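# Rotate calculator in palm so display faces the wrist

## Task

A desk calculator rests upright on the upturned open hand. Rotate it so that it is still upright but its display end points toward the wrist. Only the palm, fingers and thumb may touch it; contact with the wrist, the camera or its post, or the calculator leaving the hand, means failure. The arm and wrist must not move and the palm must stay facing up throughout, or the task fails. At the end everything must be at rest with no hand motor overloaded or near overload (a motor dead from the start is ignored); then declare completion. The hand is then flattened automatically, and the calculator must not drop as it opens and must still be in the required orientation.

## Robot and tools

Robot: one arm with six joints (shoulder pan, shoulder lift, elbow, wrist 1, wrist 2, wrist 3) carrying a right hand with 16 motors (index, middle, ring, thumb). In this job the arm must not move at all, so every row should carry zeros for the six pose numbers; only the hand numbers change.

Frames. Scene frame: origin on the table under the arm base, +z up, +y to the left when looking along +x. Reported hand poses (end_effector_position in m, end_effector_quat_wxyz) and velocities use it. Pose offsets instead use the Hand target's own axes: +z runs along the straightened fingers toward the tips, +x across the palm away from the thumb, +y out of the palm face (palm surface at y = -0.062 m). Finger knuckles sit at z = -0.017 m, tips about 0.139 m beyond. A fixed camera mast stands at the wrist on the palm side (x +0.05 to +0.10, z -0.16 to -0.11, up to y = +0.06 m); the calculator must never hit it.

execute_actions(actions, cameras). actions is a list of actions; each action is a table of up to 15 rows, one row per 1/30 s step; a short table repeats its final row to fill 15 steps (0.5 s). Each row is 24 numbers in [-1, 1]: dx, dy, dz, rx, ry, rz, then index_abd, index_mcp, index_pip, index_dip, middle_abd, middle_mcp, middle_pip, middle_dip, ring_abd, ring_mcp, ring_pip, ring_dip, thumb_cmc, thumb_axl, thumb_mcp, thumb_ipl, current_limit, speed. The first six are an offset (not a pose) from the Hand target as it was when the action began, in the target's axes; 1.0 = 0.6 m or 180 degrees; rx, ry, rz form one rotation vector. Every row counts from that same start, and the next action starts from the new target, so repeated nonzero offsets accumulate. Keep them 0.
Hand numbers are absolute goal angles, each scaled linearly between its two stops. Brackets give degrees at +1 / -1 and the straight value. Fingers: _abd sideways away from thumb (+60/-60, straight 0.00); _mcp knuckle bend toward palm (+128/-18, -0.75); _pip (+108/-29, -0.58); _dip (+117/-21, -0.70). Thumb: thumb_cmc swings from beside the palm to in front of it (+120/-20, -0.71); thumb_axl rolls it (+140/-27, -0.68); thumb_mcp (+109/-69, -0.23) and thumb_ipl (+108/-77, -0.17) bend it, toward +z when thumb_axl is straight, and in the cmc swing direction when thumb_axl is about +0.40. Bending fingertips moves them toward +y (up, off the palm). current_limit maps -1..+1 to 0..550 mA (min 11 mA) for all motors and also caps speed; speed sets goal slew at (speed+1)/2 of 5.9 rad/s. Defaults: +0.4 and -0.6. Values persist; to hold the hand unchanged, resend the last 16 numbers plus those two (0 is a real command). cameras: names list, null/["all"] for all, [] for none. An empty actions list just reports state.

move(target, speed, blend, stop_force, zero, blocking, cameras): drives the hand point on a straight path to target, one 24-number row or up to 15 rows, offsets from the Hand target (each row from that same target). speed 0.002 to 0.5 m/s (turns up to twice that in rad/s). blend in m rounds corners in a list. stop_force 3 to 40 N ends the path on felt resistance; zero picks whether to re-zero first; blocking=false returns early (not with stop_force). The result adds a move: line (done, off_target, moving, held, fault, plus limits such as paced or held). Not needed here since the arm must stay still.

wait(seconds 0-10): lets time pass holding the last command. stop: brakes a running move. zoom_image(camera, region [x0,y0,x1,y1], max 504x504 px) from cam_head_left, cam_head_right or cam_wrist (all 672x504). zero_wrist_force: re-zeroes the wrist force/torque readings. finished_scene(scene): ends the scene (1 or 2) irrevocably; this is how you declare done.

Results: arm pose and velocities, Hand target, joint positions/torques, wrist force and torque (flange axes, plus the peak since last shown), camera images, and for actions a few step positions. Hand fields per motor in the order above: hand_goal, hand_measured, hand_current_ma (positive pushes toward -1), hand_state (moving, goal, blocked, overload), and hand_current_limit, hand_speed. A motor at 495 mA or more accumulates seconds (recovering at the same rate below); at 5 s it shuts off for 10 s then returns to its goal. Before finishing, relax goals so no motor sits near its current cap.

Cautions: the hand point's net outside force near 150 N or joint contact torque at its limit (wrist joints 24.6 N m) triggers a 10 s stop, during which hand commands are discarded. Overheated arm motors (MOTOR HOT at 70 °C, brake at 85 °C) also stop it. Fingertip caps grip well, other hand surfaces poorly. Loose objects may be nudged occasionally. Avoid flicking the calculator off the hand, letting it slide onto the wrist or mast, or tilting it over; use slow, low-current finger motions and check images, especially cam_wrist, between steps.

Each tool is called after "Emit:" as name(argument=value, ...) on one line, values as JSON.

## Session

Scene 1 is done. Now I'll look at scene 2.

Emit:
execute_actions(actions=[])

Emit:
zoom_image(camera="cam_wrist", region=[100, 0, 480, 300])

Emit:
zoom_image(camera="cam_head_left", region=[230, 140, 430, 290])

Scene clock: 0.00 s.
end_effector_position=(+0.6162, +0.0654, +0.4938) hand_goal=(+0.000, -0.754, -0.576, -0.696, +0.000, -0.754, -0.576, -0.696, +0.000, -0.754, -0.576, -0.696, +0.104, -0.540, -0.162, -0.106) hand_measured=(+0.000, -0.768, -0.578, -0.696, +0.000, -0.764, -0.576, -0.696, +0.000, -0.764, -0.578, -0.696, +0.090, -0.544, -0.164, -0.108) hand_current_ma=(+0, -26, -2, +0, +0, -15, -1, +0, +0, -18, -1, +0, -24, -4, -2, -2) hand_state=(goal, goal, goal, goal, goal, goal, goal, goal, goal, goal, goal, goal, goal, goal, goal, goal) hand_current_limit=0.40 hand_speed=-0.60 end_effector_quat_wxyz=(+0.496, +0.463, +0.529, +0.510)
Joint positions: [-0.135 -1.159 2.2 -4.206 -1.317 -0.06]
Joint velocities: within noise
Joint torques (N m): no reading
Wrist force (N): no reading
Wrist torque (N m): no reading
Wrist force, peak (N): no reading
Hand target: +0.6162, +0.0654, +0.4938; +0.496, +0.463, +0.529, +0.510

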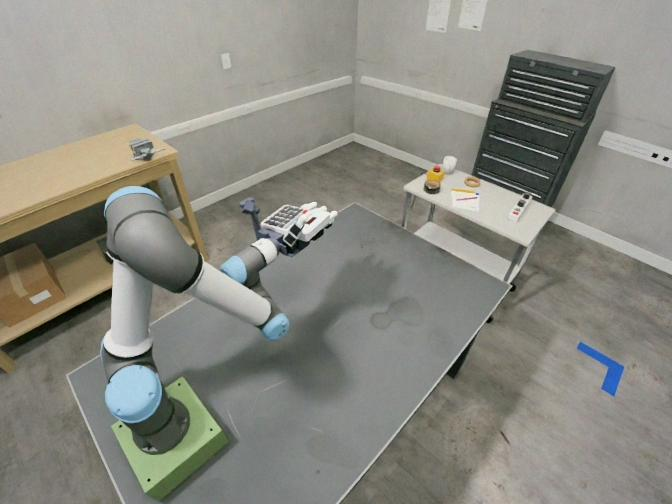

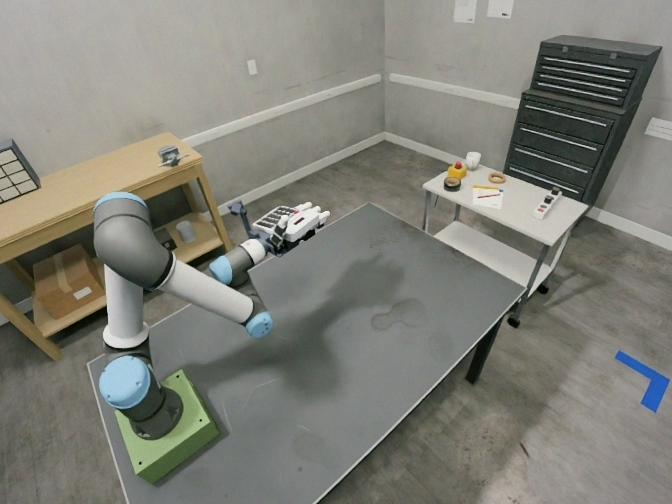

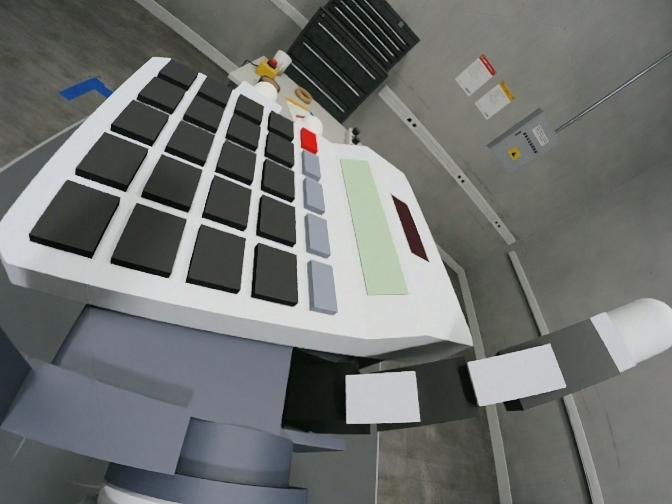

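Scaled by 1.326 from the camera's 672x504 image, which has a finer 960x720 frame.

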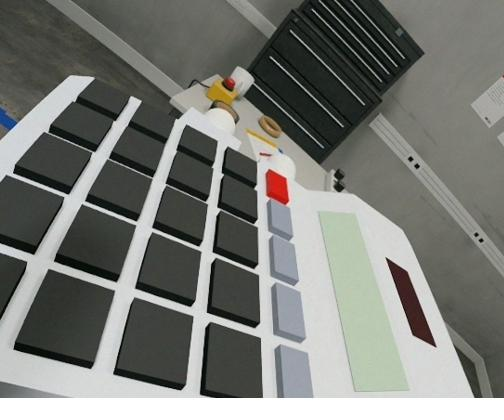

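Scaled by 2.520 from the camera's 672x504 image, which has a finer 960x720 frame.

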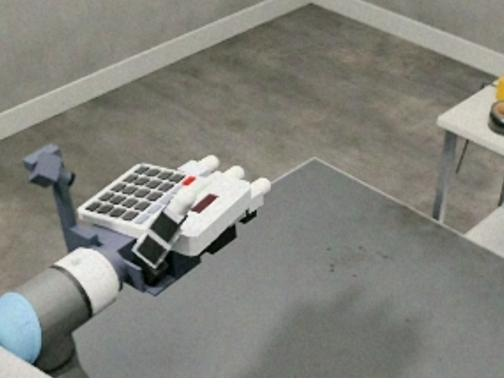

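Emit:
zoom_image(camera="cam_wrist", region=[0, 100, 504, 400])

Emit:
zoom_image(camera="cam_head_left", region=[230, 180, 350, 270])

Emit:
zoom_image(camera="cam_head_right", region=[220, 180, 340, 270])

Scaled by 1.000.

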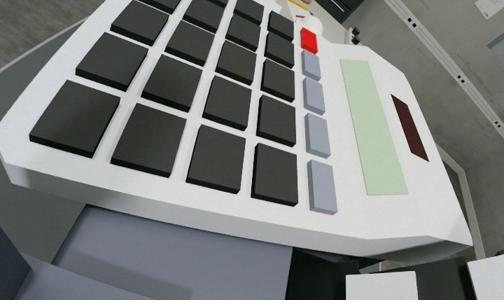

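Scaled by 4.200 from the camera's 672x504 image, which has a finer 960x720 frame.

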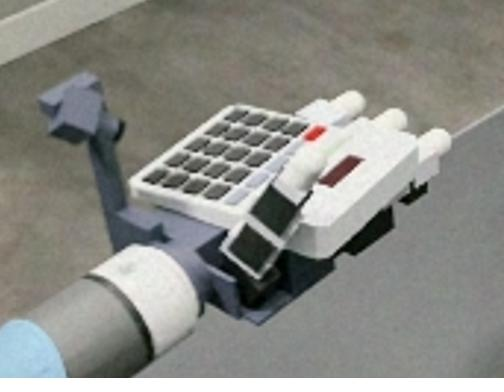

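Scaled by 4.200 from the camera's 672x504 image, which has a finer 960x720 frame.

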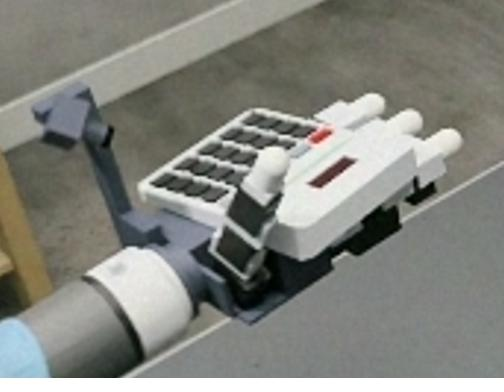

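Emit:
zoom_image(camera="cam_wrist", region=[270, 280, 490, 440])

Emit:
zoom_image(camera="cam_wrist", region=[0, 200, 220, 360])

Scaled by 2.291 from the camera's 672x504 image, which has a finer 960x720 frame.

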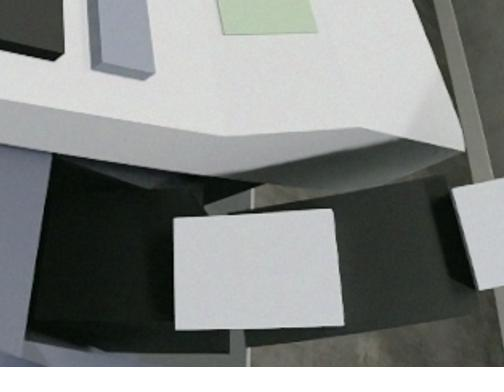

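Scaled by 2.291 from the camera's 672x504 image, which has a finer 960x720 frame.

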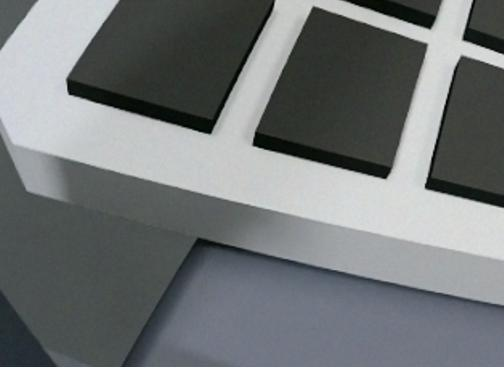

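Emit:
execute_actions(actions=[[[0,0,0,0,0,0, 0,-0.754,-0.576,-0.696, 0,-0.754,-0.576,-0.696, 0,-0.754,-0.576,-0.696, 0.571,-0.54,-0.2,-0.15, 0.75,-0.65]], [[0,0,0,0,0,0, 0,-0.754,-0.576,-0.696, 0,-0.754,-0.576,-0.696, 0,-0.754,-0.576,-0.696, 0.571,0.0,-0.2,-0.15, 0.75,-0.65]]], cameras=["cam_wrist", "cam_head_left"])

Scene clock: 57.33 s.
end_effector_position=(+0.6162, +0.0654, +0.4938) hand_goal=(+0.000, -0.754, -0.576, -0.696, +0.000, -0.754, -0.576, -0.696, +0.000, -0.754, -0.576, -0.696, +0.570, +0.000, -0.200, -0.150) hand_measured=(+0.000, -0.768, -0.578, -0.696, +0.000, -0.764, -0.576, -0.696, +0.000, -0.764, -0.578, -0.696, +0.568, -0.004, -0.198, -0.148) hand_current_ma=(+0, -26, -3, +0, +0, -15, -1, +0, +0, -18, -1, +0, -2, -8, +2, +2) hand_state=(goal, goal, goal, goal, goal, goal, goal, goal, goal, goal, goal, goal, goal, goal, goal, goal) hand_current_limit=0.75 hand_speed=-0.65 end_effector_quat_wxyz=(+0.496, +0.463, +0.529, +0.510)
Joint positions: [-0.135 -1.159 2.2 -4.206 -1.317 -0.06]
Joint velocities: within noise
Joint torques (N m): [6.99 -33.03 -10.36 -3.84 -2.08 -1.15]
Wrist force (N): [0.0 0.3 0.1]
Wrist torque (N m): [0.03 0.00 -0.03]
Wrist force, peak (N): [0.0 0.5 0.3]
Hand target: +0.6162, +0.0654, +0.4938; +0.496, +0.463, +0.529, +0.510
Off the commanded pose: 0.000 m, 0 deg.
Step readings (end_effector_position):
0: (+0.6162, +0.0654, +0.4938)
1: (+0.6162, +0.0654, +0.4938)
2: (+0.6162, +0.0654, +0.4938)
4: (+0.6162, +0.0654, +0.4938)
8: (+0.6162, +0.0654, +0.4938)
15: (+0.6162, +0.0654, +0.4938)
16: (+0.6162, +0.0654, +0.4938)
17: (+0.6162, +0.0654, +0.4938)
19: (+0.6162, +0.0654, +0.4938)
23: (+0.6162, +0.0654, +0.4938)
30: (+0.6162, +0.0654, +0.4938)
Images, in order (width x height): cam_head_left 672x504, cam_wrist 672x504.

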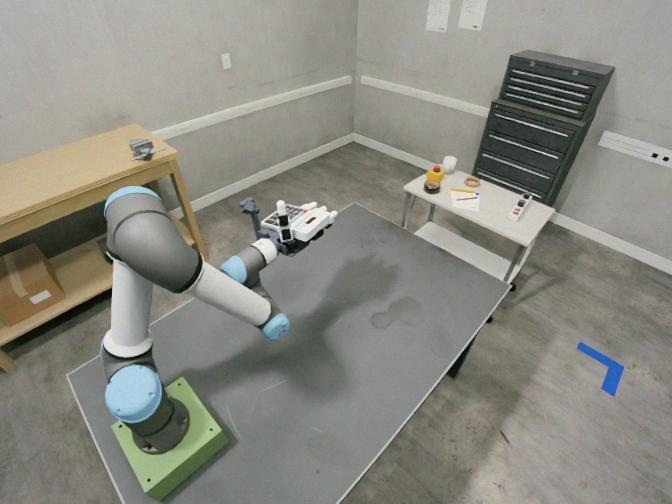

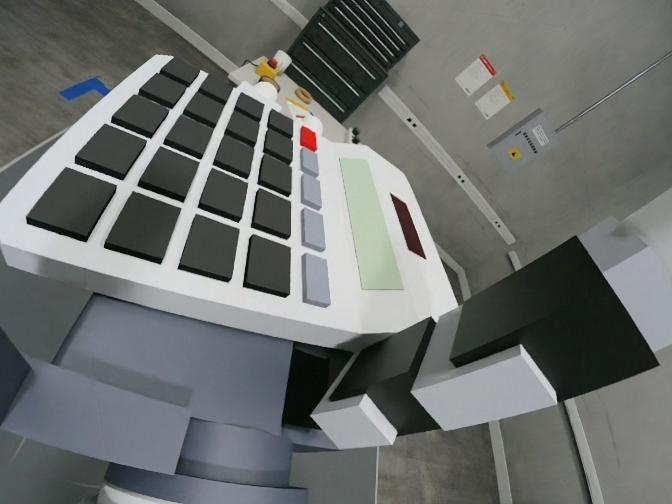

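Emit:
execute_actions(actions=[[[0,0,0,0,0,0, 0,-0.754,-0.576,-0.696, 0,-0.754,-0.576,-0.696, 0,-0.754,-0.576,-0.696, 0.571,0.401,-0.2,-0.0, 0.75,-0.65]], [[0,0,0,0,0,0, 0,-0.754,-0.576,-0.696, 0,-0.754,-0.576,-0.696, 0,-0.754,-0.576,-0.696, 0.571,0.401,-0.15,0.4, 0.75,-0.65]]], cameras=["cam_wrist", "cam_head_left"])

Scene clock: 67.60 s.
end_effector_position=(+0.6162, +0.0654, +0.4938) hand_goal=(+0.000, -0.754, -0.576, -0.696, +0.000, -0.754, -0.576, -0.696, +0.000, -0.754, -0.576, -0.696, +0.570, +0.400, -0.150, +0.400) hand_measured=(+0.000, -0.768, -0.578, -0.696, +0.000, -0.764, -0.576, -0.696, +0.000, -0.764, -0.578, -0.696, +0.570, +0.398, -0.150, +0.400) hand_current_ma=(+0, -27, -3, +0, +0, -15, -1, +0, +0, -18, -1, +0, +0, -3, +0, +0) hand_state=(goal, goal, goal, goal, goal, goal, goal, goal, goal, goal, goal, goal, goal, goal, goal, goal) hand_current_limit=0.75 hand_speed=-0.65 end_effector_quat_wxyz=(+0.496, +0.463, +0.529, +0.510)
Joint positions: [-0.135 -1.159 2.2 -4.206 -1.317 -0.06]
Joint velocities: within noise
Joint torques (N m): [7.1 -33.16 -10.5 -3.8 -2.07 -1.15]
Wrist force (N): [-0.1 0.1 0.2]
Wrist torque (N m): [-0.01 0.01 -0.06]
Wrist force, peak (N): [0.0 0.4 0.3]
Hand target: +0.6162, +0.0654, +0.4938; +0.496, +0.463, +0.529, +0.510
Off the commanded pose: 0.000 m, 0 deg.
Step readings (end_effector_position):
0: (+0.6162, +0.0654, +0.4938)
1: (+0.6162, +0.0654, +0.4938)
2: (+0.6162, +0.0654, +0.4938)
4: (+0.6162, +0.0654, +0.4938)
8: (+0.6162, +0.0654, +0.4938)
15: (+0.6162, +0.0654, +0.4938)
16: (+0.6162, +0.0654, +0.4938)
17: (+0.6162, +0.0654, +0.4938)
19: (+0.6162, +0.0654, +0.4938)
23: (+0.6162, +0.0654, +0.4938)
30: (+0.6162, +0.0654, +0.4938)
Images, in order (width x height): cam_head_left 672x504, cam_wrist 672x504.

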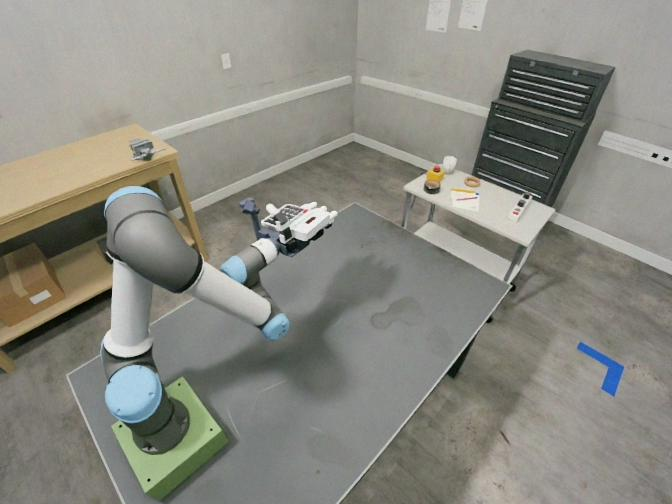

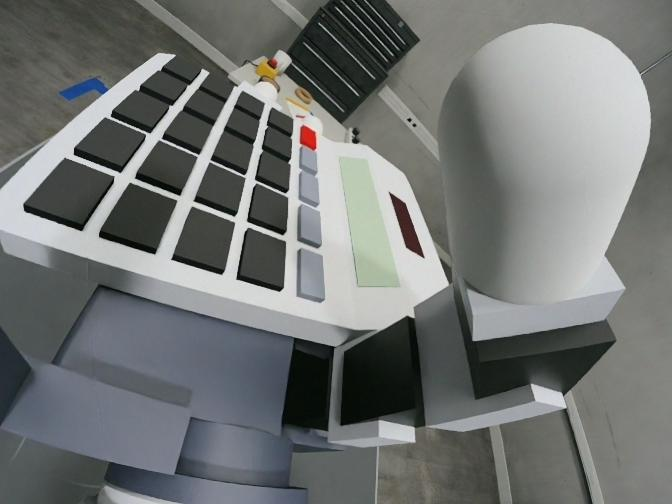

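Emit:
execute_actions(actions=[])

Emit:
zoom_image(camera="cam_wrist", region=[100, 0, 480, 300])

Scene clock: 108.90 s.
end_effector_position=(+0.6162, +0.0654, +0.4938) hand_goal=(+0.000, -0.754, -0.576, -0.696, +0.000, -0.754, -0.576, -0.696, +0.000, -0.754, -0.576, -0.696, +0.570, +0.400, -0.150, +0.400) hand_measured=(+0.000, -0.768, -0.578, -0.696, +0.000, -0.764, -0.576, -0.696, +0.000, -0.764, -0.578, -0.696, +0.570, +0.398, -0.150, +0.400) hand_current_ma=(+0, -27, -3, +0, +0, -15, -1, +0, +0, -18, -1, +0, +0, -3, +0, +0) hand_state=(goal, goal, goal, goal, goal, goal, goal, goal, goal, goal, goal, goal, goal, goal, goal, goal) hand_current_limit=0.75 hand_speed=-0.65 end_effector_quat_wxyz=(+0.496, +0.463, +0.529, +0.510)
Joint positions: [-0.135 -1.159 2.2 -4.206 -1.317 -0.06]
Joint velocities: within noise
Joint torques (N m): [5.71 -32.59 -11.09 -3.83 -1.91 -1.06]
Wrist force (N): [0.0 0.1 0.2]
Wrist torque (N m): [0.00 0.00 -0.06]
Wrist force, peak (N): [-0.2 0.5 0.3]
Hand target: +0.6162, +0.0654, +0.4938; +0.496, +0.463, +0.529, +0.510
Off the commanded pose: 0.000 m, 0 deg.

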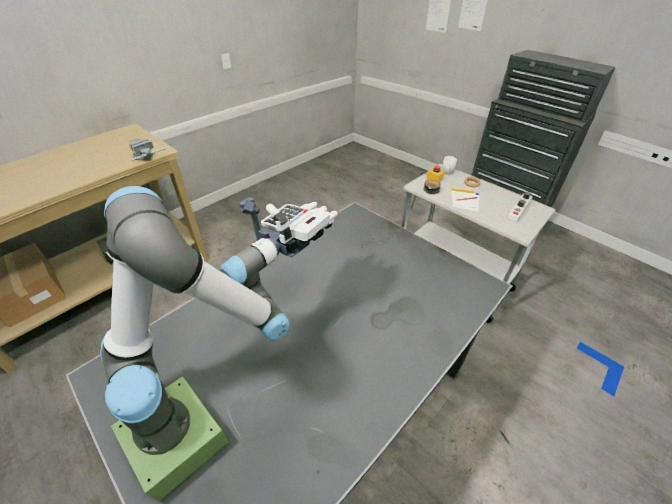

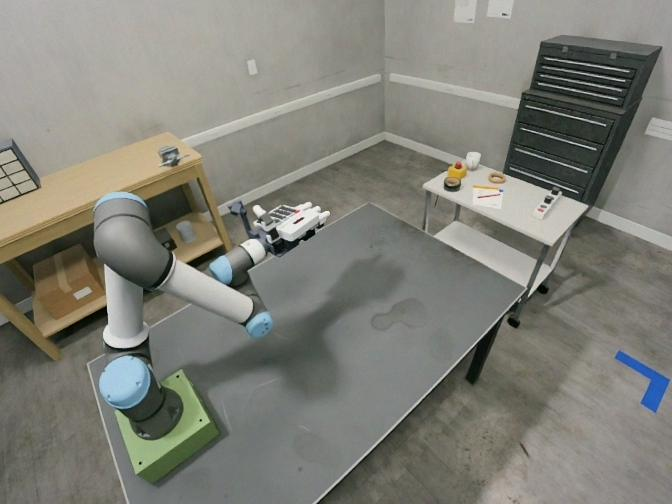

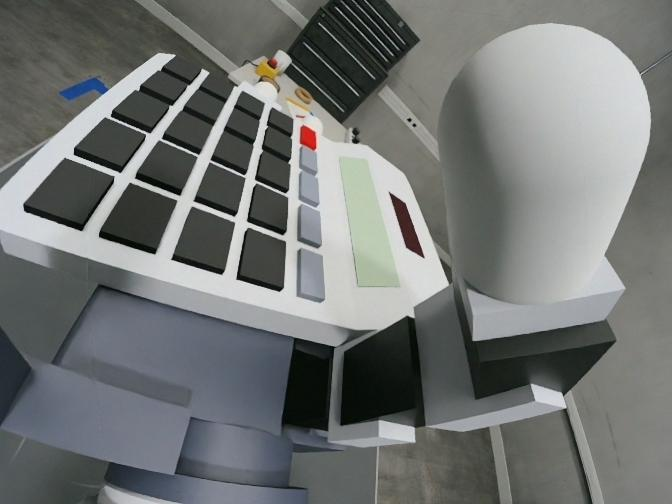

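Scaled by 1.326 from the camera's 672x504 image, which has a finer 960x720 frame.

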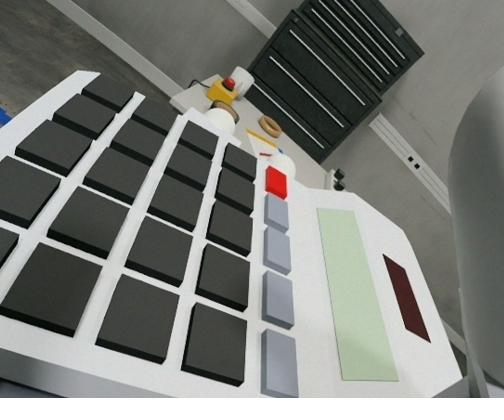

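Emit:
execute_actions(actions=[[[0,0,0,0,0,0,0,-0.754,-0.576,-0.696,0,-0.754,-0.576,-0.696,0,-0.754,-0.576,-0.696,0.571,0.401,-0.1,0.797,0.75,-0.65]],[[0,0,0,0,0,0,0,-0.754,-0.576,-0.696,0,-0.754,-0.576,-0.696,0,-0.754,-0.576,-0.696,0.571,0.401,0.046,0.797,0.75,-0.65]]], cameras=["cam_wrist"])

Emit:
zoom_image(camera="cam_wrist", region=[0, 150, 480, 504])

Scene clock: 157.63 s.
end_effector_position=(+0.6162, +0.0654, +0.4938) hand_goal=(+0.000, -0.754, -0.576, -0.696, +0.000, -0.754, -0.576, -0.696, +0.000, -0.754, -0.576, -0.696, +0.570, +0.400, +0.046, +0.796) hand_measured=(+0.000, -0.768, -0.578, -0.696, +0.000, -0.764, -0.576, -0.696, +0.000, -0.764, -0.578, -0.696, +0.572, +0.398, +0.048, +0.796) hand_current_ma=(+0, -27, -3, +0, +0, -15, -1, +0, +0, -18, -1, +0, +1, -3, +1, +0) hand_state=(goal, goal, goal, goal, goal, goal, goal, goal, goal, goal, goal, goal, goal, goal, goal, goal) hand_current_limit=0.75 hand_speed=-0.65 end_effector_quat_wxyz=(+0.496, +0.463, +0.529, +0.510)
Joint positions: [-0.135 -1.159 2.2 -4.206 -1.317 -0.06]
Joint velocities: within noise
Joint torques (N m): [3.95 -32.33 -11.83 -3.75 -1.77 -1.02]
Wrist force (N): [-0.1 0.2 0.3]
Wrist torque (N m): [0.01 0.01 -0.07]
Wrist force, peak (N): [0.1 0.5 0.2]
Hand target: +0.6162, +0.0654, +0.4938; +0.496, +0.463, +0.529, +0.510
Off the commanded pose: 0.000 m, 0 deg.
Step readings (end_effector_position):
0: (+0.6162, +0.0654, +0.4938)
1: (+0.6162, +0.0654, +0.4938)
2: (+0.6162, +0.0654, +0.4938)
4: (+0.6162, +0.0654, +0.4938)
8: (+0.6162, +0.0654, +0.4938)
15: (+0.6162, +0.0654, +0.4938)
16: (+0.6162, +0.0654, +0.4938)
17: (+0.6162, +0.0654, +0.4938)
19: (+0.6162, +0.0654, +0.4938)
23: (+0.6162, +0.0654, +0.4938)
30: (+0.6162, +0.0654, +0.4938)
Images, in order (width x height): cam_wrist 672x504.

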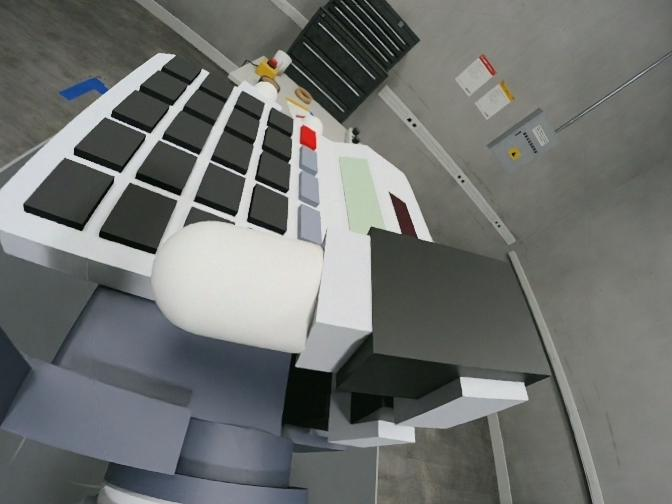

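Scaled by 1.050 from the camera's 672x504 image, which has a finer 960x720 frame.

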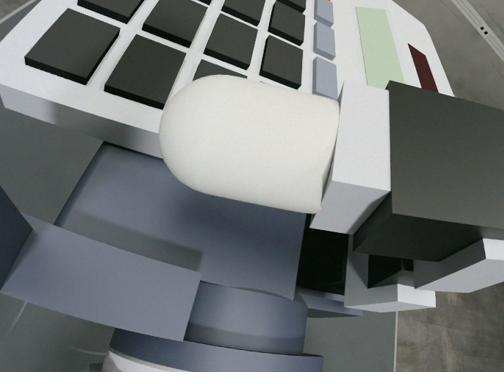

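Emit:
execute_actions(actions=[[[0,0,0,0,0,0,0,-0.754,-0.576,-0.696,0,-0.754,-0.576,-0.696,0,-0.754,-0.576,-0.696,0.571,0.401,0.11,0.833,0.75,-0.75]],[[0,0,0,0,0,0,0,-0.754,-0.576,-0.696,0,-0.754,-0.576,-0.696,0,-0.754,-0.576,-0.696,0.571,0.401,0.15,0.856,0.75,-0.8]]], cameras=["cam_wrist"])

Emit:
zoom_image(camera="cam_wrist", region=[0, 150, 480, 504])

Scene clock: 166.50 s.
end_effector_position=(+0.6162, +0.0654, +0.4938) hand_goal=(+0.000, -0.754, -0.576, -0.696, +0.000, -0.754, -0.576, -0.696, +0.000, -0.754, -0.576, -0.696, +0.570, +0.400, +0.150, +0.856) hand_measured=(+0.000, -0.768, -0.578, -0.696, +0.000, -0.764, -0.576, -0.696, +0.000, -0.764, -0.578, -0.696, +0.572, +0.398, +0.152, +0.856) hand_current_ma=(+0, -27, -3, +0, +0, -15, -1, +0, +0, -18, -1, +0, +2, -3, +2, -1) hand_state=(goal, goal, goal, goal, goal, goal, goal, goal, goal, goal, goal, goal, goal, goal, goal, goal) hand_current_limit=0.75 hand_speed=-0.80 end_effector_quat_wxyz=(+0.496, +0.463, +0.529, +0.510)
Joint positions: [-0.135 -1.159 2.2 -4.206 -1.317 -0.06]
Joint velocities: within noise
Joint torques (N m): [3.91 -32.71 -11.47 -3.8 -1.79 -0.99]
Wrist force (N): [-0.1 0.2 0.2]
Wrist torque (N m): [0.00 0.01 -0.07]
Wrist force, peak (N): [0.0 0.5 0.4]
Hand target: +0.6162, +0.0654, +0.4938; +0.496, +0.463, +0.529, +0.510
Off the commanded pose: 0.000 m, 0 deg.
Step readings (end_effector_position):
0: (+0.6162, +0.0654, +0.4938)
1: (+0.6162, +0.0654, +0.4938)
2: (+0.6162, +0.0654, +0.4938)
4: (+0.6162, +0.0654, +0.4938)
8: (+0.6162, +0.0654, +0.4938)
15: (+0.6162, +0.0654, +0.4938)
16: (+0.6162, +0.0654, +0.4938)
17: (+0.6162, +0.0654, +0.4938)
19: (+0.6162, +0.0654, +0.4938)
23: (+0.6162, +0.0654, +0.4938)
30: (+0.6162, +0.0654, +0.4938)
Images, in order (width x height): cam_wrist 672x504.

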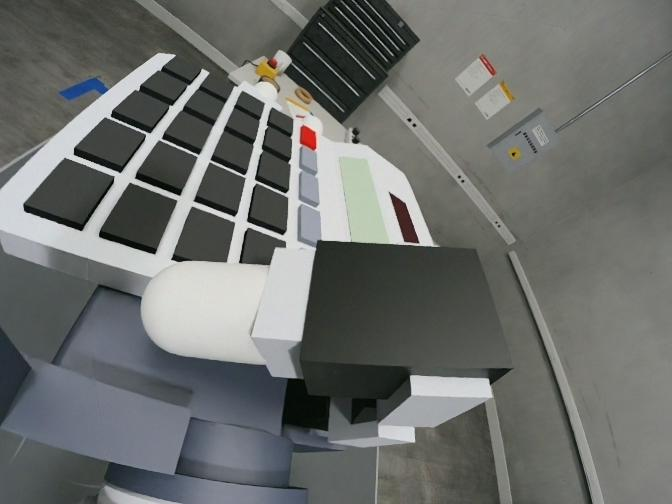

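Scaled by 1.050 from the camera's 672x504 image, which has a finer 960x720 frame.

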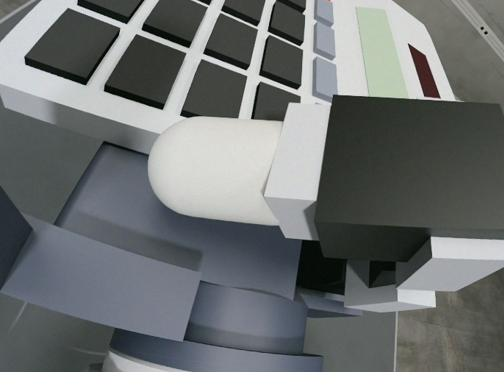

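Emit:
execute_actions(actions=[[[0,0,0,0,0,0,0,-0.754,-0.576,-0.696,0,-0.754,-0.576,-0.696,0,-0.754,-0.576,-0.696,0.571,0.401,0.18,0.87,0.75,-0.85]]], cameras=["cam_wrist"])

Emit:
zoom_image(camera="cam_wrist", region=[0, 150, 480, 504])

Scene clock: 174.07 s.
end_effector_position=(+0.6162, +0.0654, +0.4938) hand_goal=(+0.000, -0.754, -0.576, -0.696, +0.000, -0.754, -0.576, -0.696, +0.000, -0.754, -0.576, -0.696, +0.570, +0.400, +0.180, +0.870) hand_measured=(+0.000, -0.768, -0.578, -0.696, +0.000, -0.764, -0.576, -0.696, +0.000, -0.764, -0.578, -0.696, +0.572, +0.398, +0.182, +0.870) hand_current_ma=(+0, -27, -3, +0, +0, -15, -1, +0, +0, -18, -1, +0, +2, -3, +2, -1) hand_state=(goal, goal, goal, goal, goal, goal, goal, goal, goal, goal, goal, goal, goal, goal, goal, goal) hand_current_limit=0.75 hand_speed=-0.85 end_effector_quat_wxyz=(+0.496, +0.463, +0.529, +0.510)
Joint positions: [-0.135 -1.159 2.2 -4.206 -1.317 -0.06]
Joint velocities: within noise
Joint torques (N m): [3.4 -32.37 -11.69 -3.8 -1.9 -1]
Wrist force (N): [0.1 0.1 0.0]
Wrist torque (N m): [0.00 -0.01 -0.06]
Wrist force, peak (N): [-0.2 0.5 0.1]
Hand target: +0.6162, +0.0654, +0.4938; +0.496, +0.463, +0.529, +0.510
Off the commanded pose: 0.000 m, 0 deg.
Step readings (end_effector_position):
0: (+0.6162, +0.0654, +0.4938)
1: (+0.6162, +0.0654, +0.4938)
2: (+0.6162, +0.0654, +0.4938)
4: (+0.6162, +0.0654, +0.4938)
8: (+0.6162, +0.0654, +0.4938)
15: (+0.6162, +0.0654, +0.4938)
Images, in order (width x height): cam_wrist 672x504.

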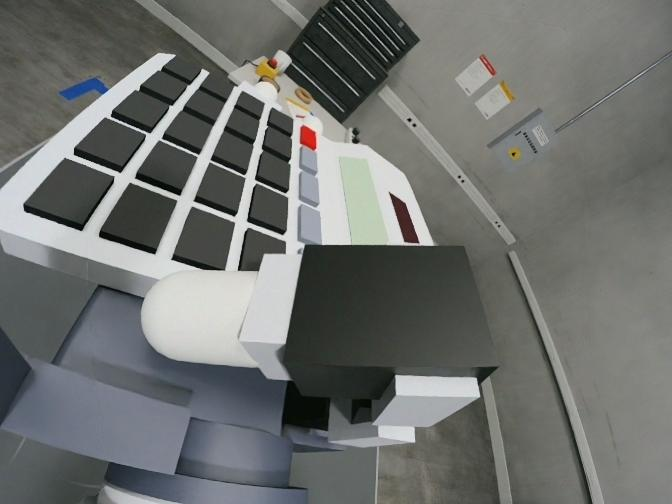

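Scaled by 1.050 from the camera's 672x504 image, which has a finer 960x720 frame.

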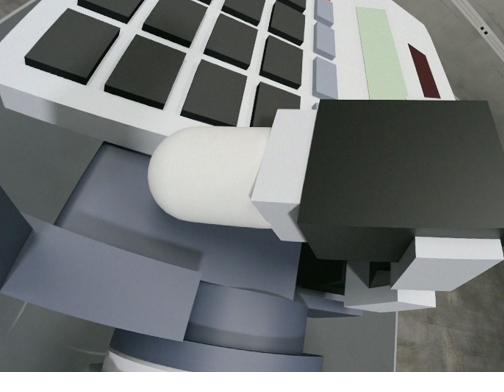

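Emit:
execute_actions(actions=[[[0,0,0,0,0,0,0,-0.754,-0.576,-0.696,0,-0.754,-0.576,-0.696,0,-0.754,-0.576,-0.696,0.571,0.401,0.205,0.885,0.75,-0.85]]], cameras=[])

Emit:
execute_actions(actions=[[[0,0,0,0,0,0,0,-0.754,-0.576,-0.696,0,-0.754,-0.576,-0.696,0,-0.754,-0.576,-0.696,0.571,0.401,0.23,0.9,0.75,-0.85]]], cameras=["cam_wrist"])

Emit:
zoom_image(camera="cam_wrist", region=[0, 150, 480, 504])

Scene clock: 181.77 s.
end_effector_position=(+0.6162, +0.0654, +0.4938) hand_goal=(+0.000, -0.754, -0.576, -0.696, +0.000, -0.754, -0.576, -0.696, +0.000, -0.754, -0.576, -0.696, +0.570, +0.400, +0.204, +0.884) hand_measured=(+0.000, -0.768, -0.578, -0.696, +0.000, -0.764, -0.576, -0.696, +0.000, -0.764, -0.578, -0.696, +0.572, +0.398, +0.206, +0.884) hand_current_ma=(+0, -27, -3, +0, +0, -15, -1, +0, +0, -18, -1, +0, +2, -3, +2, -1) hand_state=(goal, goal, goal, goal, goal, goal, goal, goal, goal, goal, goal, goal, goal, goal, goal, goal) hand_current_limit=0.75 hand_speed=-0.85 end_effector_quat_wxyz=(+0.496, +0.463, +0.529, +0.510)
Joint positions: [-0.135 -1.159 2.2 -4.206 -1.317 -0.06]
Joint velocities: within noise
Joint torques (N m): [3.58 -32.44 -12.14 -3.85 -1.86 -0.9]
Wrist force (N): [-0.1 0.2 0.0]
Wrist torque (N m): [0.01 0.02 -0.08]
Wrist force, peak (N): [-0.1 0.5 0.0]
Hand target: +0.6162, +0.0654, +0.4938; +0.496, +0.463, +0.529, +0.510
Off the commanded pose: 0.000 m, 0 deg.
Step readings (end_effector_position):
0: (+0.6162, +0.0654, +0.4938)
1: (+0.6162, +0.0654, +0.4938)
2: (+0.6162, +0.0654, +0.4938)
4: (+0.6162, +0.0654, +0.4938)
8: (+0.6162, +0.0654, +0.4938)
15: (+0.6162, +0.0654, +0.4938)
No camera images: "cameras" was empty.

Scene clock: 182.47 s.
end_effector_position=(+0.6162, +0.0654, +0.4938) hand_goal=(+0.000, -0.754, -0.576, -0.696, +0.000, -0.754, -0.576, -0.696, +0.000, -0.754, -0.576, -0.696, +0.570, +0.400, +0.230, +0.900) hand_measured=(+0.000, -0.768, -0.578, -0.696, +0.000, -0.764, -0.576, -0.696, +0.000, -0.764, -0.578, -0.696, +0.572, +0.400, +0.230, +0.898) hand_current_ma=(+0, -27, -3, +0, +0, -15, -1, +0, +0, -18, -1, +0, +2, +0, +0, -2) hand_state=(goal, goal, goal, goal, goal, goal, goal, goal, goal, goal, goal, goal, goal, goal, goal, goal) hand_current_limit=0.75 hand_speed=-0.85 end_effector_quat_wxyz=(+0.496, +0.463, +0.529, +0.510)
Joint positions: [-0.135 -1.159 2.2 -4.206 -1.317 -0.06]
Joint velocities: within noise
Joint torques (N m): [3.77 -32.36 -11.57 -3.79 -1.85 -0.91]
Wrist force (N): [0.0 0.3 0.2]
Wrist torque (N m): [0.00 0.00 -0.07]
Wrist force, peak (N): [0.0 0.5 0.1]
Hand target: +0.6162, +0.0654, +0.4938; +0.496, +0.463, +0.529, +0.510
Off the commanded pose: 0.000 m, 0 deg.
Step readings (end_effector_position):
0: (+0.6162, +0.0654, +0.4938)
1: (+0.6162, +0.0654, +0.4938)
2: (+0.6162, +0.0654, +0.4938)
4: (+0.6162, +0.0654, +0.4938)
8: (+0.6162, +0.0654, +0.4938)
15: (+0.6162, +0.0654, +0.4938)
Images, in order (width x height): cam_wrist 672x504.

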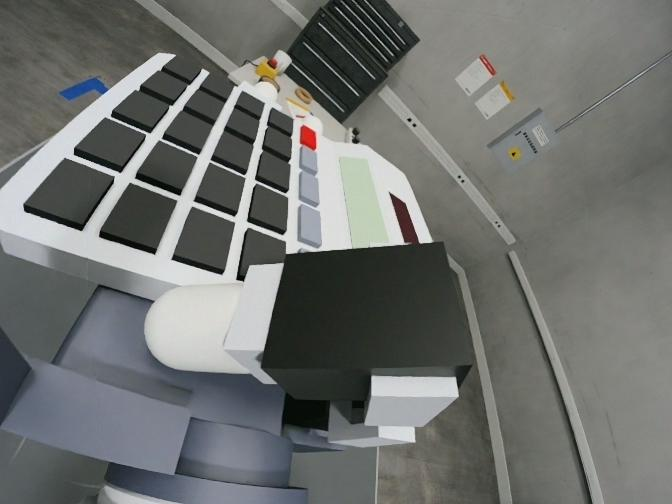

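Scaled by 1.050 from the camera's 672x504 image, which has a finer 960x720 frame.

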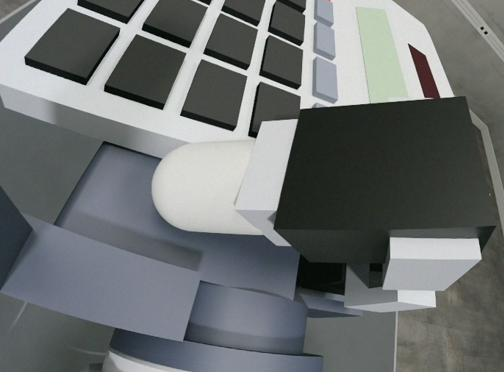

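Emit:
execute_actions(actions=[[[0,0,0,0,0,0,0,-0.754,-0.576,-0.696,0,-0.754,-0.576,-0.696,0,-0.754,-0.576,-0.696,0.571,0.401,0.25,0.94,0.75,-0.85]],[[0,0,0,0,0,0,0,-0.754,-0.576,-0.696,0,-0.754,-0.576,-0.696,0,-0.754,-0.576,-0.696,0.571,0.35,0.25,0.94,0.75,-0.85]]], cameras=["cam_wrist"])

Emit:
zoom_image(camera="cam_wrist", region=[0, 150, 480, 504])

Scene clock: 194.53 s.
end_effector_position=(+0.6162, +0.0654, +0.4938) hand_goal=(+0.000, -0.754, -0.576, -0.696, +0.000, -0.754, -0.576, -0.696, +0.000, -0.754, -0.576, -0.696, +0.570, +0.350, +0.250, +0.940) hand_measured=(+0.000, -0.770, -0.580, -0.696, +0.000, -0.764, -0.576, -0.696, +0.000, -0.764, -0.578, -0.696, +0.572, +0.372, +0.252, +0.936) hand_current_ma=(+0, -29, -4, +0, +0, -15, -1, +0, +0, -18, -1, +0, +2, +59, +1, -7) hand_state=(goal, goal, goal, goal, goal, goal, goal, goal, goal, goal, goal, goal, goal, blocked, goal, goal) hand_current_limit=0.75 hand_speed=-0.85 end_effector_quat_wxyz=(+0.496, +0.463, +0.529, +0.510)
Joint positions: [-0.135 -1.159 2.2 -4.206 -1.317 -0.06]
Joint velocities: within noise
Joint torques (N m): [3.72 -32.35 -11.98 -3.89 -1.89 -0.86]
Wrist force (N): [-0.1 0.3 0.2]
Wrist torque (N m): [0.01 0.01 -0.07]
Wrist force, peak (N): [-0.3 0.5 0.0]
Hand target: +0.6162, +0.0654, +0.4938; +0.496, +0.463, +0.529, +0.510
Off the commanded pose: 0.000 m, 0 deg.
Step readings (end_effector_position):
0: (+0.6162, +0.0654, +0.4938)
1: (+0.6162, +0.0654, +0.4938)
2: (+0.6162, +0.0654, +0.4938)
4: (+0.6162, +0.0654, +0.4938)
8: (+0.6162, +0.0654, +0.4938)
15: (+0.6162, +0.0654, +0.4938)
16: (+0.6162, +0.0654, +0.4938)
17: (+0.6162, +0.0654, +0.4938)
19: (+0.6162, +0.0654, +0.4938)
23: (+0.6162, +0.0654, +0.4938)
30: (+0.6162, +0.0654, +0.4938)
Images, in order (width x height): cam_wrist 672x504.

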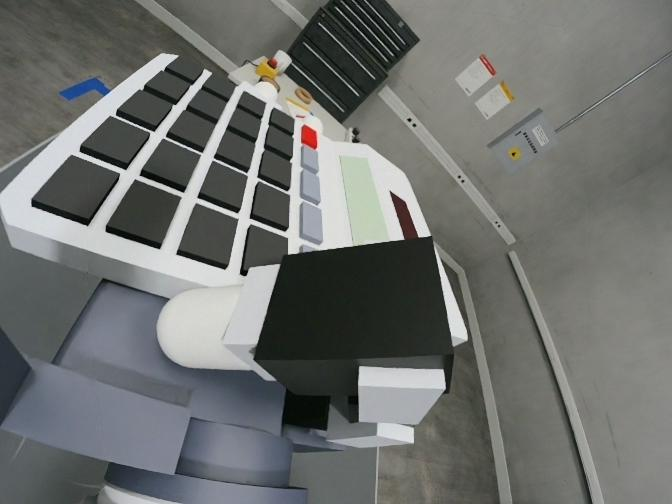

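Scaled by 1.050 from the camera's 672x504 image, which has a finer 960x720 frame.

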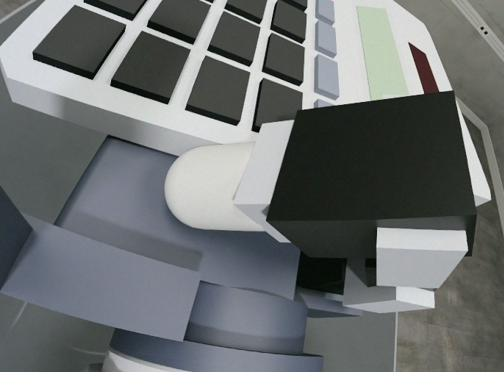

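Emit:
execute_actions(actions=[[[0,0,0,0,0,0,0,-0.754,-0.576,-0.696,0,-0.754,-0.576,-0.696,0,-0.754,-0.576,-0.696,0.571,0.3,0.25,0.945,0.75,-0.85]]], cameras=[])

Emit:
execute_actions(actions=[[[0,0,0,0,0,0,0,-0.754,-0.576,-0.696,0,-0.754,-0.576,-0.696,0,-0.754,-0.576,-0.696,0.571,0.25,0.25,0.945,0.75,-0.85]]], cameras=["cam_wrist"])

Emit:
zoom_image(camera="cam_wrist", region=[0, 50, 480, 404])

Scene clock: 205.17 s.
end_effector_position=(+0.6162, +0.0654, +0.4938) hand_goal=(+0.000, -0.754, -0.576, -0.696, +0.000, -0.754, -0.576, -0.696, +0.000, -0.754, -0.576, -0.696, +0.570, +0.300, +0.250, +0.944) hand_measured=(+0.000, -0.770, -0.580, -0.696, +0.000, -0.764, -0.578, -0.696, +0.000, -0.764, -0.578, -0.696, +0.572, +0.326, +0.252, +0.938) hand_current_ma=(+0, -30, -4, +0, +0, -16, -1, +0, +0, -18, -1, +0, +2, +71, +1, -13) hand_state=(goal, goal, goal, goal, goal, goal, goal, goal, goal, goal, goal, goal, goal, blocked, goal, goal) hand_current_limit=0.75 hand_speed=-0.85 end_effector_quat_wxyz=(+0.496, +0.463, +0.529, +0.510)
Joint positions: [-0.135 -1.159 2.2 -4.206 -1.317 -0.06]
Joint velocities: within noise
Joint torques (N m): [2.53 -32.35 -12.05 -3.89 -1.92 -0.83]
Wrist force (N): [-0.1 0.2 0.0]
Wrist torque (N m): [0.02 0.02 -0.08]
Wrist force, peak (N): [-0.2 0.4 0.3]
Hand target: +0.6162, +0.0654, +0.4938; +0.496, +0.463, +0.529, +0.510
Off the commanded pose: 0.000 m, 0 deg.
Step readings (end_effector_position):
0: (+0.6162, +0.0654, +0.4938)
1: (+0.6162, +0.0654, +0.4938)
2: (+0.6162, +0.0654, +0.4938)
4: (+0.6162, +0.0654, +0.4938)
8: (+0.6162, +0.0654, +0.4938)
15: (+0.6162, +0.0654, +0.4938)
No camera images: "cameras" was empty.

Scene clock: 205.87 s.
end_effector_position=(+0.6162, +0.0654, +0.4938) hand_goal=(+0.000, -0.754, -0.576, -0.696, +0.000, -0.754, -0.576, -0.696, +0.000, -0.754, -0.576, -0.696, +0.570, +0.250, +0.250, +0.944) hand_measured=(+0.000, -0.770, -0.580, -0.696, +0.000, -0.764, -0.578, -0.696, +0.000, -0.764, -0.578, -0.696, +0.572, +0.278, +0.252, +0.938) hand_current_ma=(+0, -30, -4, +0, +0, -18, -1, +0, +0, -18, -1, +0, +2, +75, +1, -11) hand_state=(goal, goal, goal, goal, goal, goal, goal, goal, goal, goal, goal, goal, goal, blocked, goal, goal) hand_current_limit=0.75 hand_speed=-0.85 end_effector_quat_wxyz=(+0.496, +0.463, +0.529, +0.510)
Joint positions: [-0.135 -1.159 2.2 -4.206 -1.317 -0.06]
Joint velocities: within noise
Joint torques (N m): [2.56 -32.36 -12.06 -3.85 -2.03 -0.78]
Wrist force (N): [-0.2 0.3 0.3]
Wrist torque (N m): [0.03 0.03 -0.08]
Wrist force, peak (N): [0.1 0.5 0.0]
Hand target: +0.6162, +0.0654, +0.4938; +0.496, +0.463, +0.529, +0.510
Off the commanded pose: 0.000 m, 0 deg.
Step readings (end_effector_position):
0: (+0.6162, +0.0654, +0.4938)
1: (+0.6162, +0.0654, +0.4938)
2: (+0.6162, +0.0654, +0.4938)
4: (+0.6162, +0.0654, +0.4938)
8: (+0.6162, +0.0654, +0.4938)
15: (+0.6162, +0.0654, +0.4938)
Images, in order (width x height): cam_wrist 672x504.

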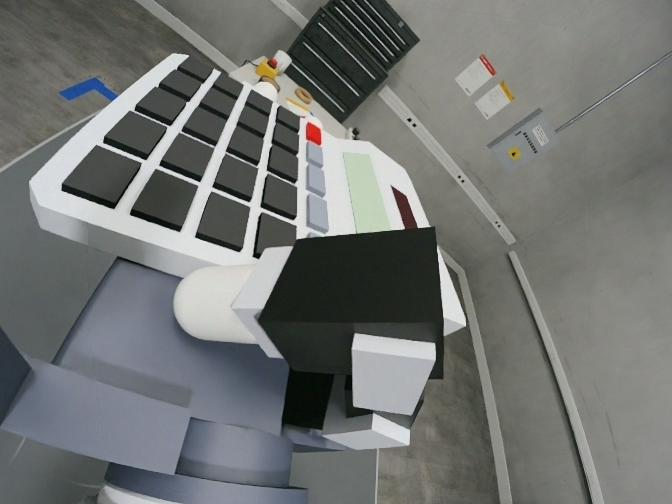

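Scaled by 1.050 from the camera's 672x504 image, which has a finer 960x720 frame.

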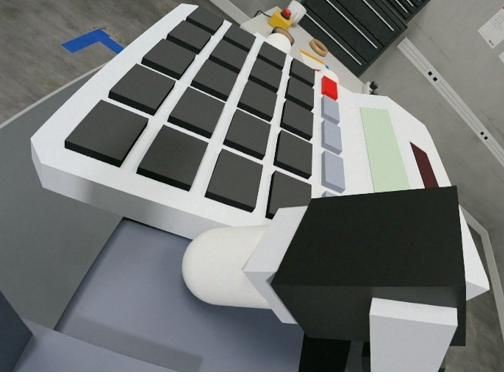

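Emit:
execute_actions(actions=[[[0,0,0,0,0,0,0,-0.754,-0.576,-0.696,0,-0.754,-0.576,-0.696,0,-0.754,-0.576,-0.696,0.571,0.2,0.25,0.945,0.75,-0.85]]], cameras=[])

Emit:
execute_actions(actions=[[[0,0,0,0,0,0,0,-0.754,-0.576,-0.696,0,-0.754,-0.576,-0.696,0,-0.754,-0.576,-0.696,0.571,0.15,0.25,0.945,0.75,-0.85]]], cameras=["cam_wrist"])

Emit:
zoom_image(camera="cam_wrist", region=[0, 50, 480, 404])

Scene clock: 212.30 s.
end_effector_position=(+0.6162, +0.0654, +0.4938) hand_goal=(+0.000, -0.754, -0.576, -0.696, +0.000, -0.754, -0.576, -0.696, +0.000, -0.754, -0.576, -0.696, +0.570, +0.200, +0.250, +0.944) hand_measured=(+0.000, -0.770, -0.580, -0.696, +0.000, -0.768, -0.580, -0.696, +0.000, -0.766, -0.578, -0.696, +0.572, +0.230, +0.250, +0.938) hand_current_ma=(+0, -30, -4, +0, +0, -26, -3, +0, +0, -19, -1, +0, +2, +82, +1, -10) hand_state=(goal, goal, goal, goal, goal, goal, goal, goal, goal, goal, goal, goal, goal, blocked, goal, goal) hand_current_limit=0.75 hand_speed=-0.85 end_effector_quat_wxyz=(+0.496, +0.463, +0.529, +0.510)
Joint positions: [-0.135 -1.159 2.2 -4.206 -1.317 -0.06]
Joint velocities: within noise
Joint torques (N m): [2.72 -32.36 -12.25 -3.83 -1.99 -0.84]
Wrist force (N): [0.1 0.2 0.1]
Wrist torque (N m): [0.05 -0.01 -0.05]
Wrist force, peak (N): [0.0 0.5 0.3]
Hand target: +0.6162, +0.0654, +0.4938; +0.496, +0.463, +0.529, +0.510
Off the commanded pose: 0.000 m, 0 deg.
Step readings (end_effector_position):
0: (+0.6162, +0.0654, +0.4938)
1: (+0.6162, +0.0654, +0.4938)
2: (+0.6162, +0.0654, +0.4938)
4: (+0.6162, +0.0654, +0.4938)
8: (+0.6162, +0.0654, +0.4938)
15: (+0.6162, +0.0654, +0.4938)
No camera images: "cameras" was empty.

Scene clock: 213.00 s.
end_effector_position=(+0.6162, +0.0654, +0.4938) hand_goal=(+0.000, -0.754, -0.576, -0.696, +0.000, -0.754, -0.576, -0.696, +0.000, -0.754, -0.576, -0.696, +0.570, +0.150, +0.250, +0.944) hand_measured=(+0.000, -0.770, -0.580, -0.696, +0.000, -0.768, -0.580, -0.696, +0.000, -0.766, -0.578, -0.696, +0.572, +0.178, +0.250, +0.938) hand_current_ma=(+0, -30, -4, +0, +0, -26, -3, +0, +0, -23, -2, +0, +2, +75, +1, -10) hand_state=(goal, goal, goal, goal, goal, goal, goal, goal, goal, goal, goal, goal, goal, blocked, goal, goal) hand_current_limit=0.75 hand_speed=-0.85 end_effector_quat_wxyz=(+0.496, +0.463, +0.529, +0.510)
Joint positions: [-0.135 -1.159 2.2 -4.206 -1.317 -0.06]
Joint velocities: within noise
Joint torques (N m): [2.53 -32.15 -12.16 -3.79 -2.01 -0.77]
Wrist force (N): [0.1 0.2 0.0]
Wrist torque (N m): [0.06 -0.01 -0.04]
Wrist force, peak (N): [0.0 0.5 0.2]
Hand target: +0.6162, +0.0654, +0.4938; +0.496, +0.463, +0.529, +0.510
Off the commanded pose: 0.000 m, 0 deg.
Step readings (end_effector_position):
0: (+0.6162, +0.0654, +0.4938)
1: (+0.6162, +0.0654, +0.4938)
2: (+0.6162, +0.0654, +0.4938)
4: (+0.6162, +0.0654, +0.4938)
8: (+0.6162, +0.0654, +0.4938)
15: (+0.6162, +0.0654, +0.4938)
Images, in order (width x height): cam_wrist 672x504.

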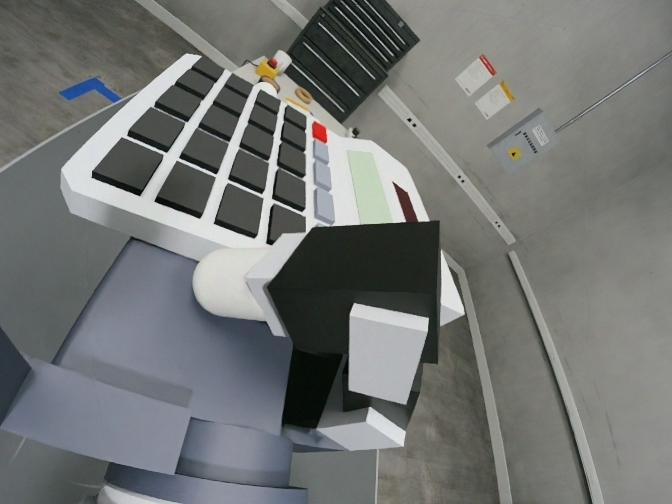

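Scaled by 1.050 from the camera's 672x504 image, which has a finer 960x720 frame.

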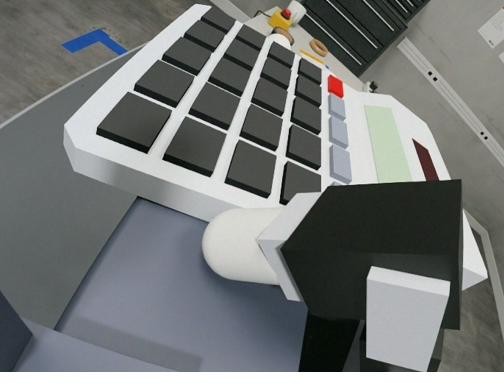

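Emit:
execute_actions(actions=[[[0,0,0,0,0,0,0,-0.754,-0.576,-0.696,0,-0.754,-0.576,-0.696,0,-0.754,-0.576,-0.696,0.571,0.1,0.25,0.945,0.75,-0.85]]], cameras=[])

Emit:
execute_actions(actions=[[[0,0,0,0,0,0,0,-0.754,-0.576,-0.696,0,-0.754,-0.576,-0.696,0,-0.754,-0.576,-0.696,0.571,0.05,0.25,0.945,0.75,-0.85]]], cameras=["cam_wrist"])

Emit:
zoom_image(camera="cam_wrist", region=[0, 50, 480, 404])

Scene clock: 219.60 s.
end_effector_position=(+0.6162, +0.0654, +0.4938) hand_goal=(+0.000, -0.754, -0.576, -0.696, +0.000, -0.754, -0.576, -0.696, +0.000, -0.754, -0.576, -0.696, +0.570, +0.100, +0.250, +0.944) hand_measured=(+0.000, -0.770, -0.580, -0.696, +0.000, -0.768, -0.580, -0.696, +0.000, -0.766, -0.578, -0.696, +0.572, +0.128, +0.250, +0.938) hand_current_ma=(+0, -30, -4, +0, +0, -26, -4, +0, +0, -23, -2, +0, +2, +74, +1, -9) hand_state=(goal, goal, goal, goal, goal, goal, goal, goal, goal, goal, goal, goal, goal, blocked, goal, goal) hand_current_limit=0.75 hand_speed=-0.85 end_effector_quat_wxyz=(+0.496, +0.463, +0.529, +0.510)
Joint positions: [-0.135 -1.159 2.2 -4.206 -1.317 -0.06]
Joint velocities: within noise
Joint torques (N m): [2.11 -32.1 -12.05 -3.85 -2.02 -0.79]
Wrist force (N): [0.0 0.0 0.1]
Wrist torque (N m): [0.03 0.01 -0.06]
Wrist force, peak (N): [-0.1 0.6 0.2]
Hand target: +0.6162, +0.0654, +0.4938; +0.496, +0.463, +0.529, +0.510
Off the commanded pose: 0.000 m, 0 deg.
Step readings (end_effector_position):
0: (+0.6162, +0.0654, +0.4938)
1: (+0.6162, +0.0654, +0.4938)
2: (+0.6162, +0.0654, +0.4938)
4: (+0.6162, +0.0654, +0.4938)
8: (+0.6162, +0.0654, +0.4938)
15: (+0.6162, +0.0654, +0.4938)
No camera images: "cameras" was empty.

Scene clock: 220.30 s.
end_effector_position=(+0.6162, +0.0654, +0.4938) hand_goal=(+0.000, -0.754, -0.576, -0.696, +0.000, -0.754, -0.576, -0.696, +0.000, -0.754, -0.576, -0.696, +0.570, +0.050, +0.250, +0.944) hand_measured=(+0.000, -0.770, -0.580, -0.696, +0.000, -0.768, -0.580, -0.696, +0.000, -0.766, -0.578, -0.696, +0.572, +0.078, +0.250, +0.940) hand_current_ma=(+0, -30, -4, +0, +0, -26, -4, +0, +0, -23, -3, +0, +2, +74, +1, -8) hand_state=(goal, goal, goal, goal, goal, goal, goal, goal, goal, goal, goal, goal, goal, blocked, goal, goal) hand_current_limit=0.75 hand_speed=-0.85 end_effector_quat_wxyz=(+0.496, +0.463, +0.529, +0.510)
Joint positions: [-0.135 -1.159 2.2 -4.206 -1.317 -0.06]
Joint velocities: within noise
Joint torques (N m): [2.03 -31.98 -12.25 -3.87 -2.01 -0.87]
Wrist force (N): [-0.1 0.2 0.0]
Wrist torque (N m): [0.09 0.02 -0.05]
Wrist force, peak (N): [-0.1 0.4 0.3]
Hand target: +0.6162, +0.0654, +0.4938; +0.496, +0.463, +0.529, +0.510
Off the commanded pose: 0.000 m, 0 deg.
Step readings (end_effector_position):
0: (+0.6162, +0.0654, +0.4938)
1: (+0.6162, +0.0654, +0.4938)
2: (+0.6162, +0.0654, +0.4938)
4: (+0.6162, +0.0654, +0.4938)
8: (+0.6162, +0.0654, +0.4938)
15: (+0.6162, +0.0654, +0.4938)
Images, in order (width x height): cam_wrist 672x504.

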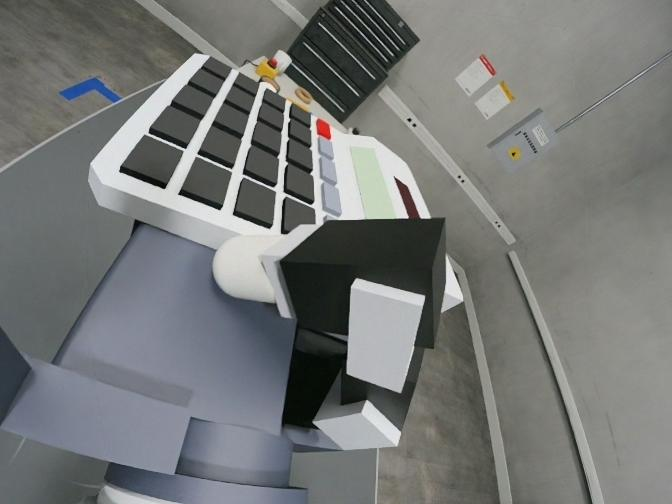

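Scaled by 1.050 from the camera's 672x504 image, which has a finer 960x720 frame.

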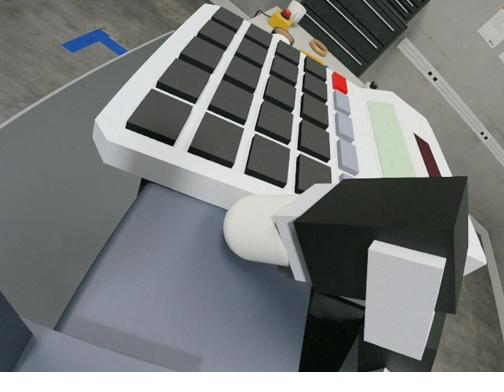

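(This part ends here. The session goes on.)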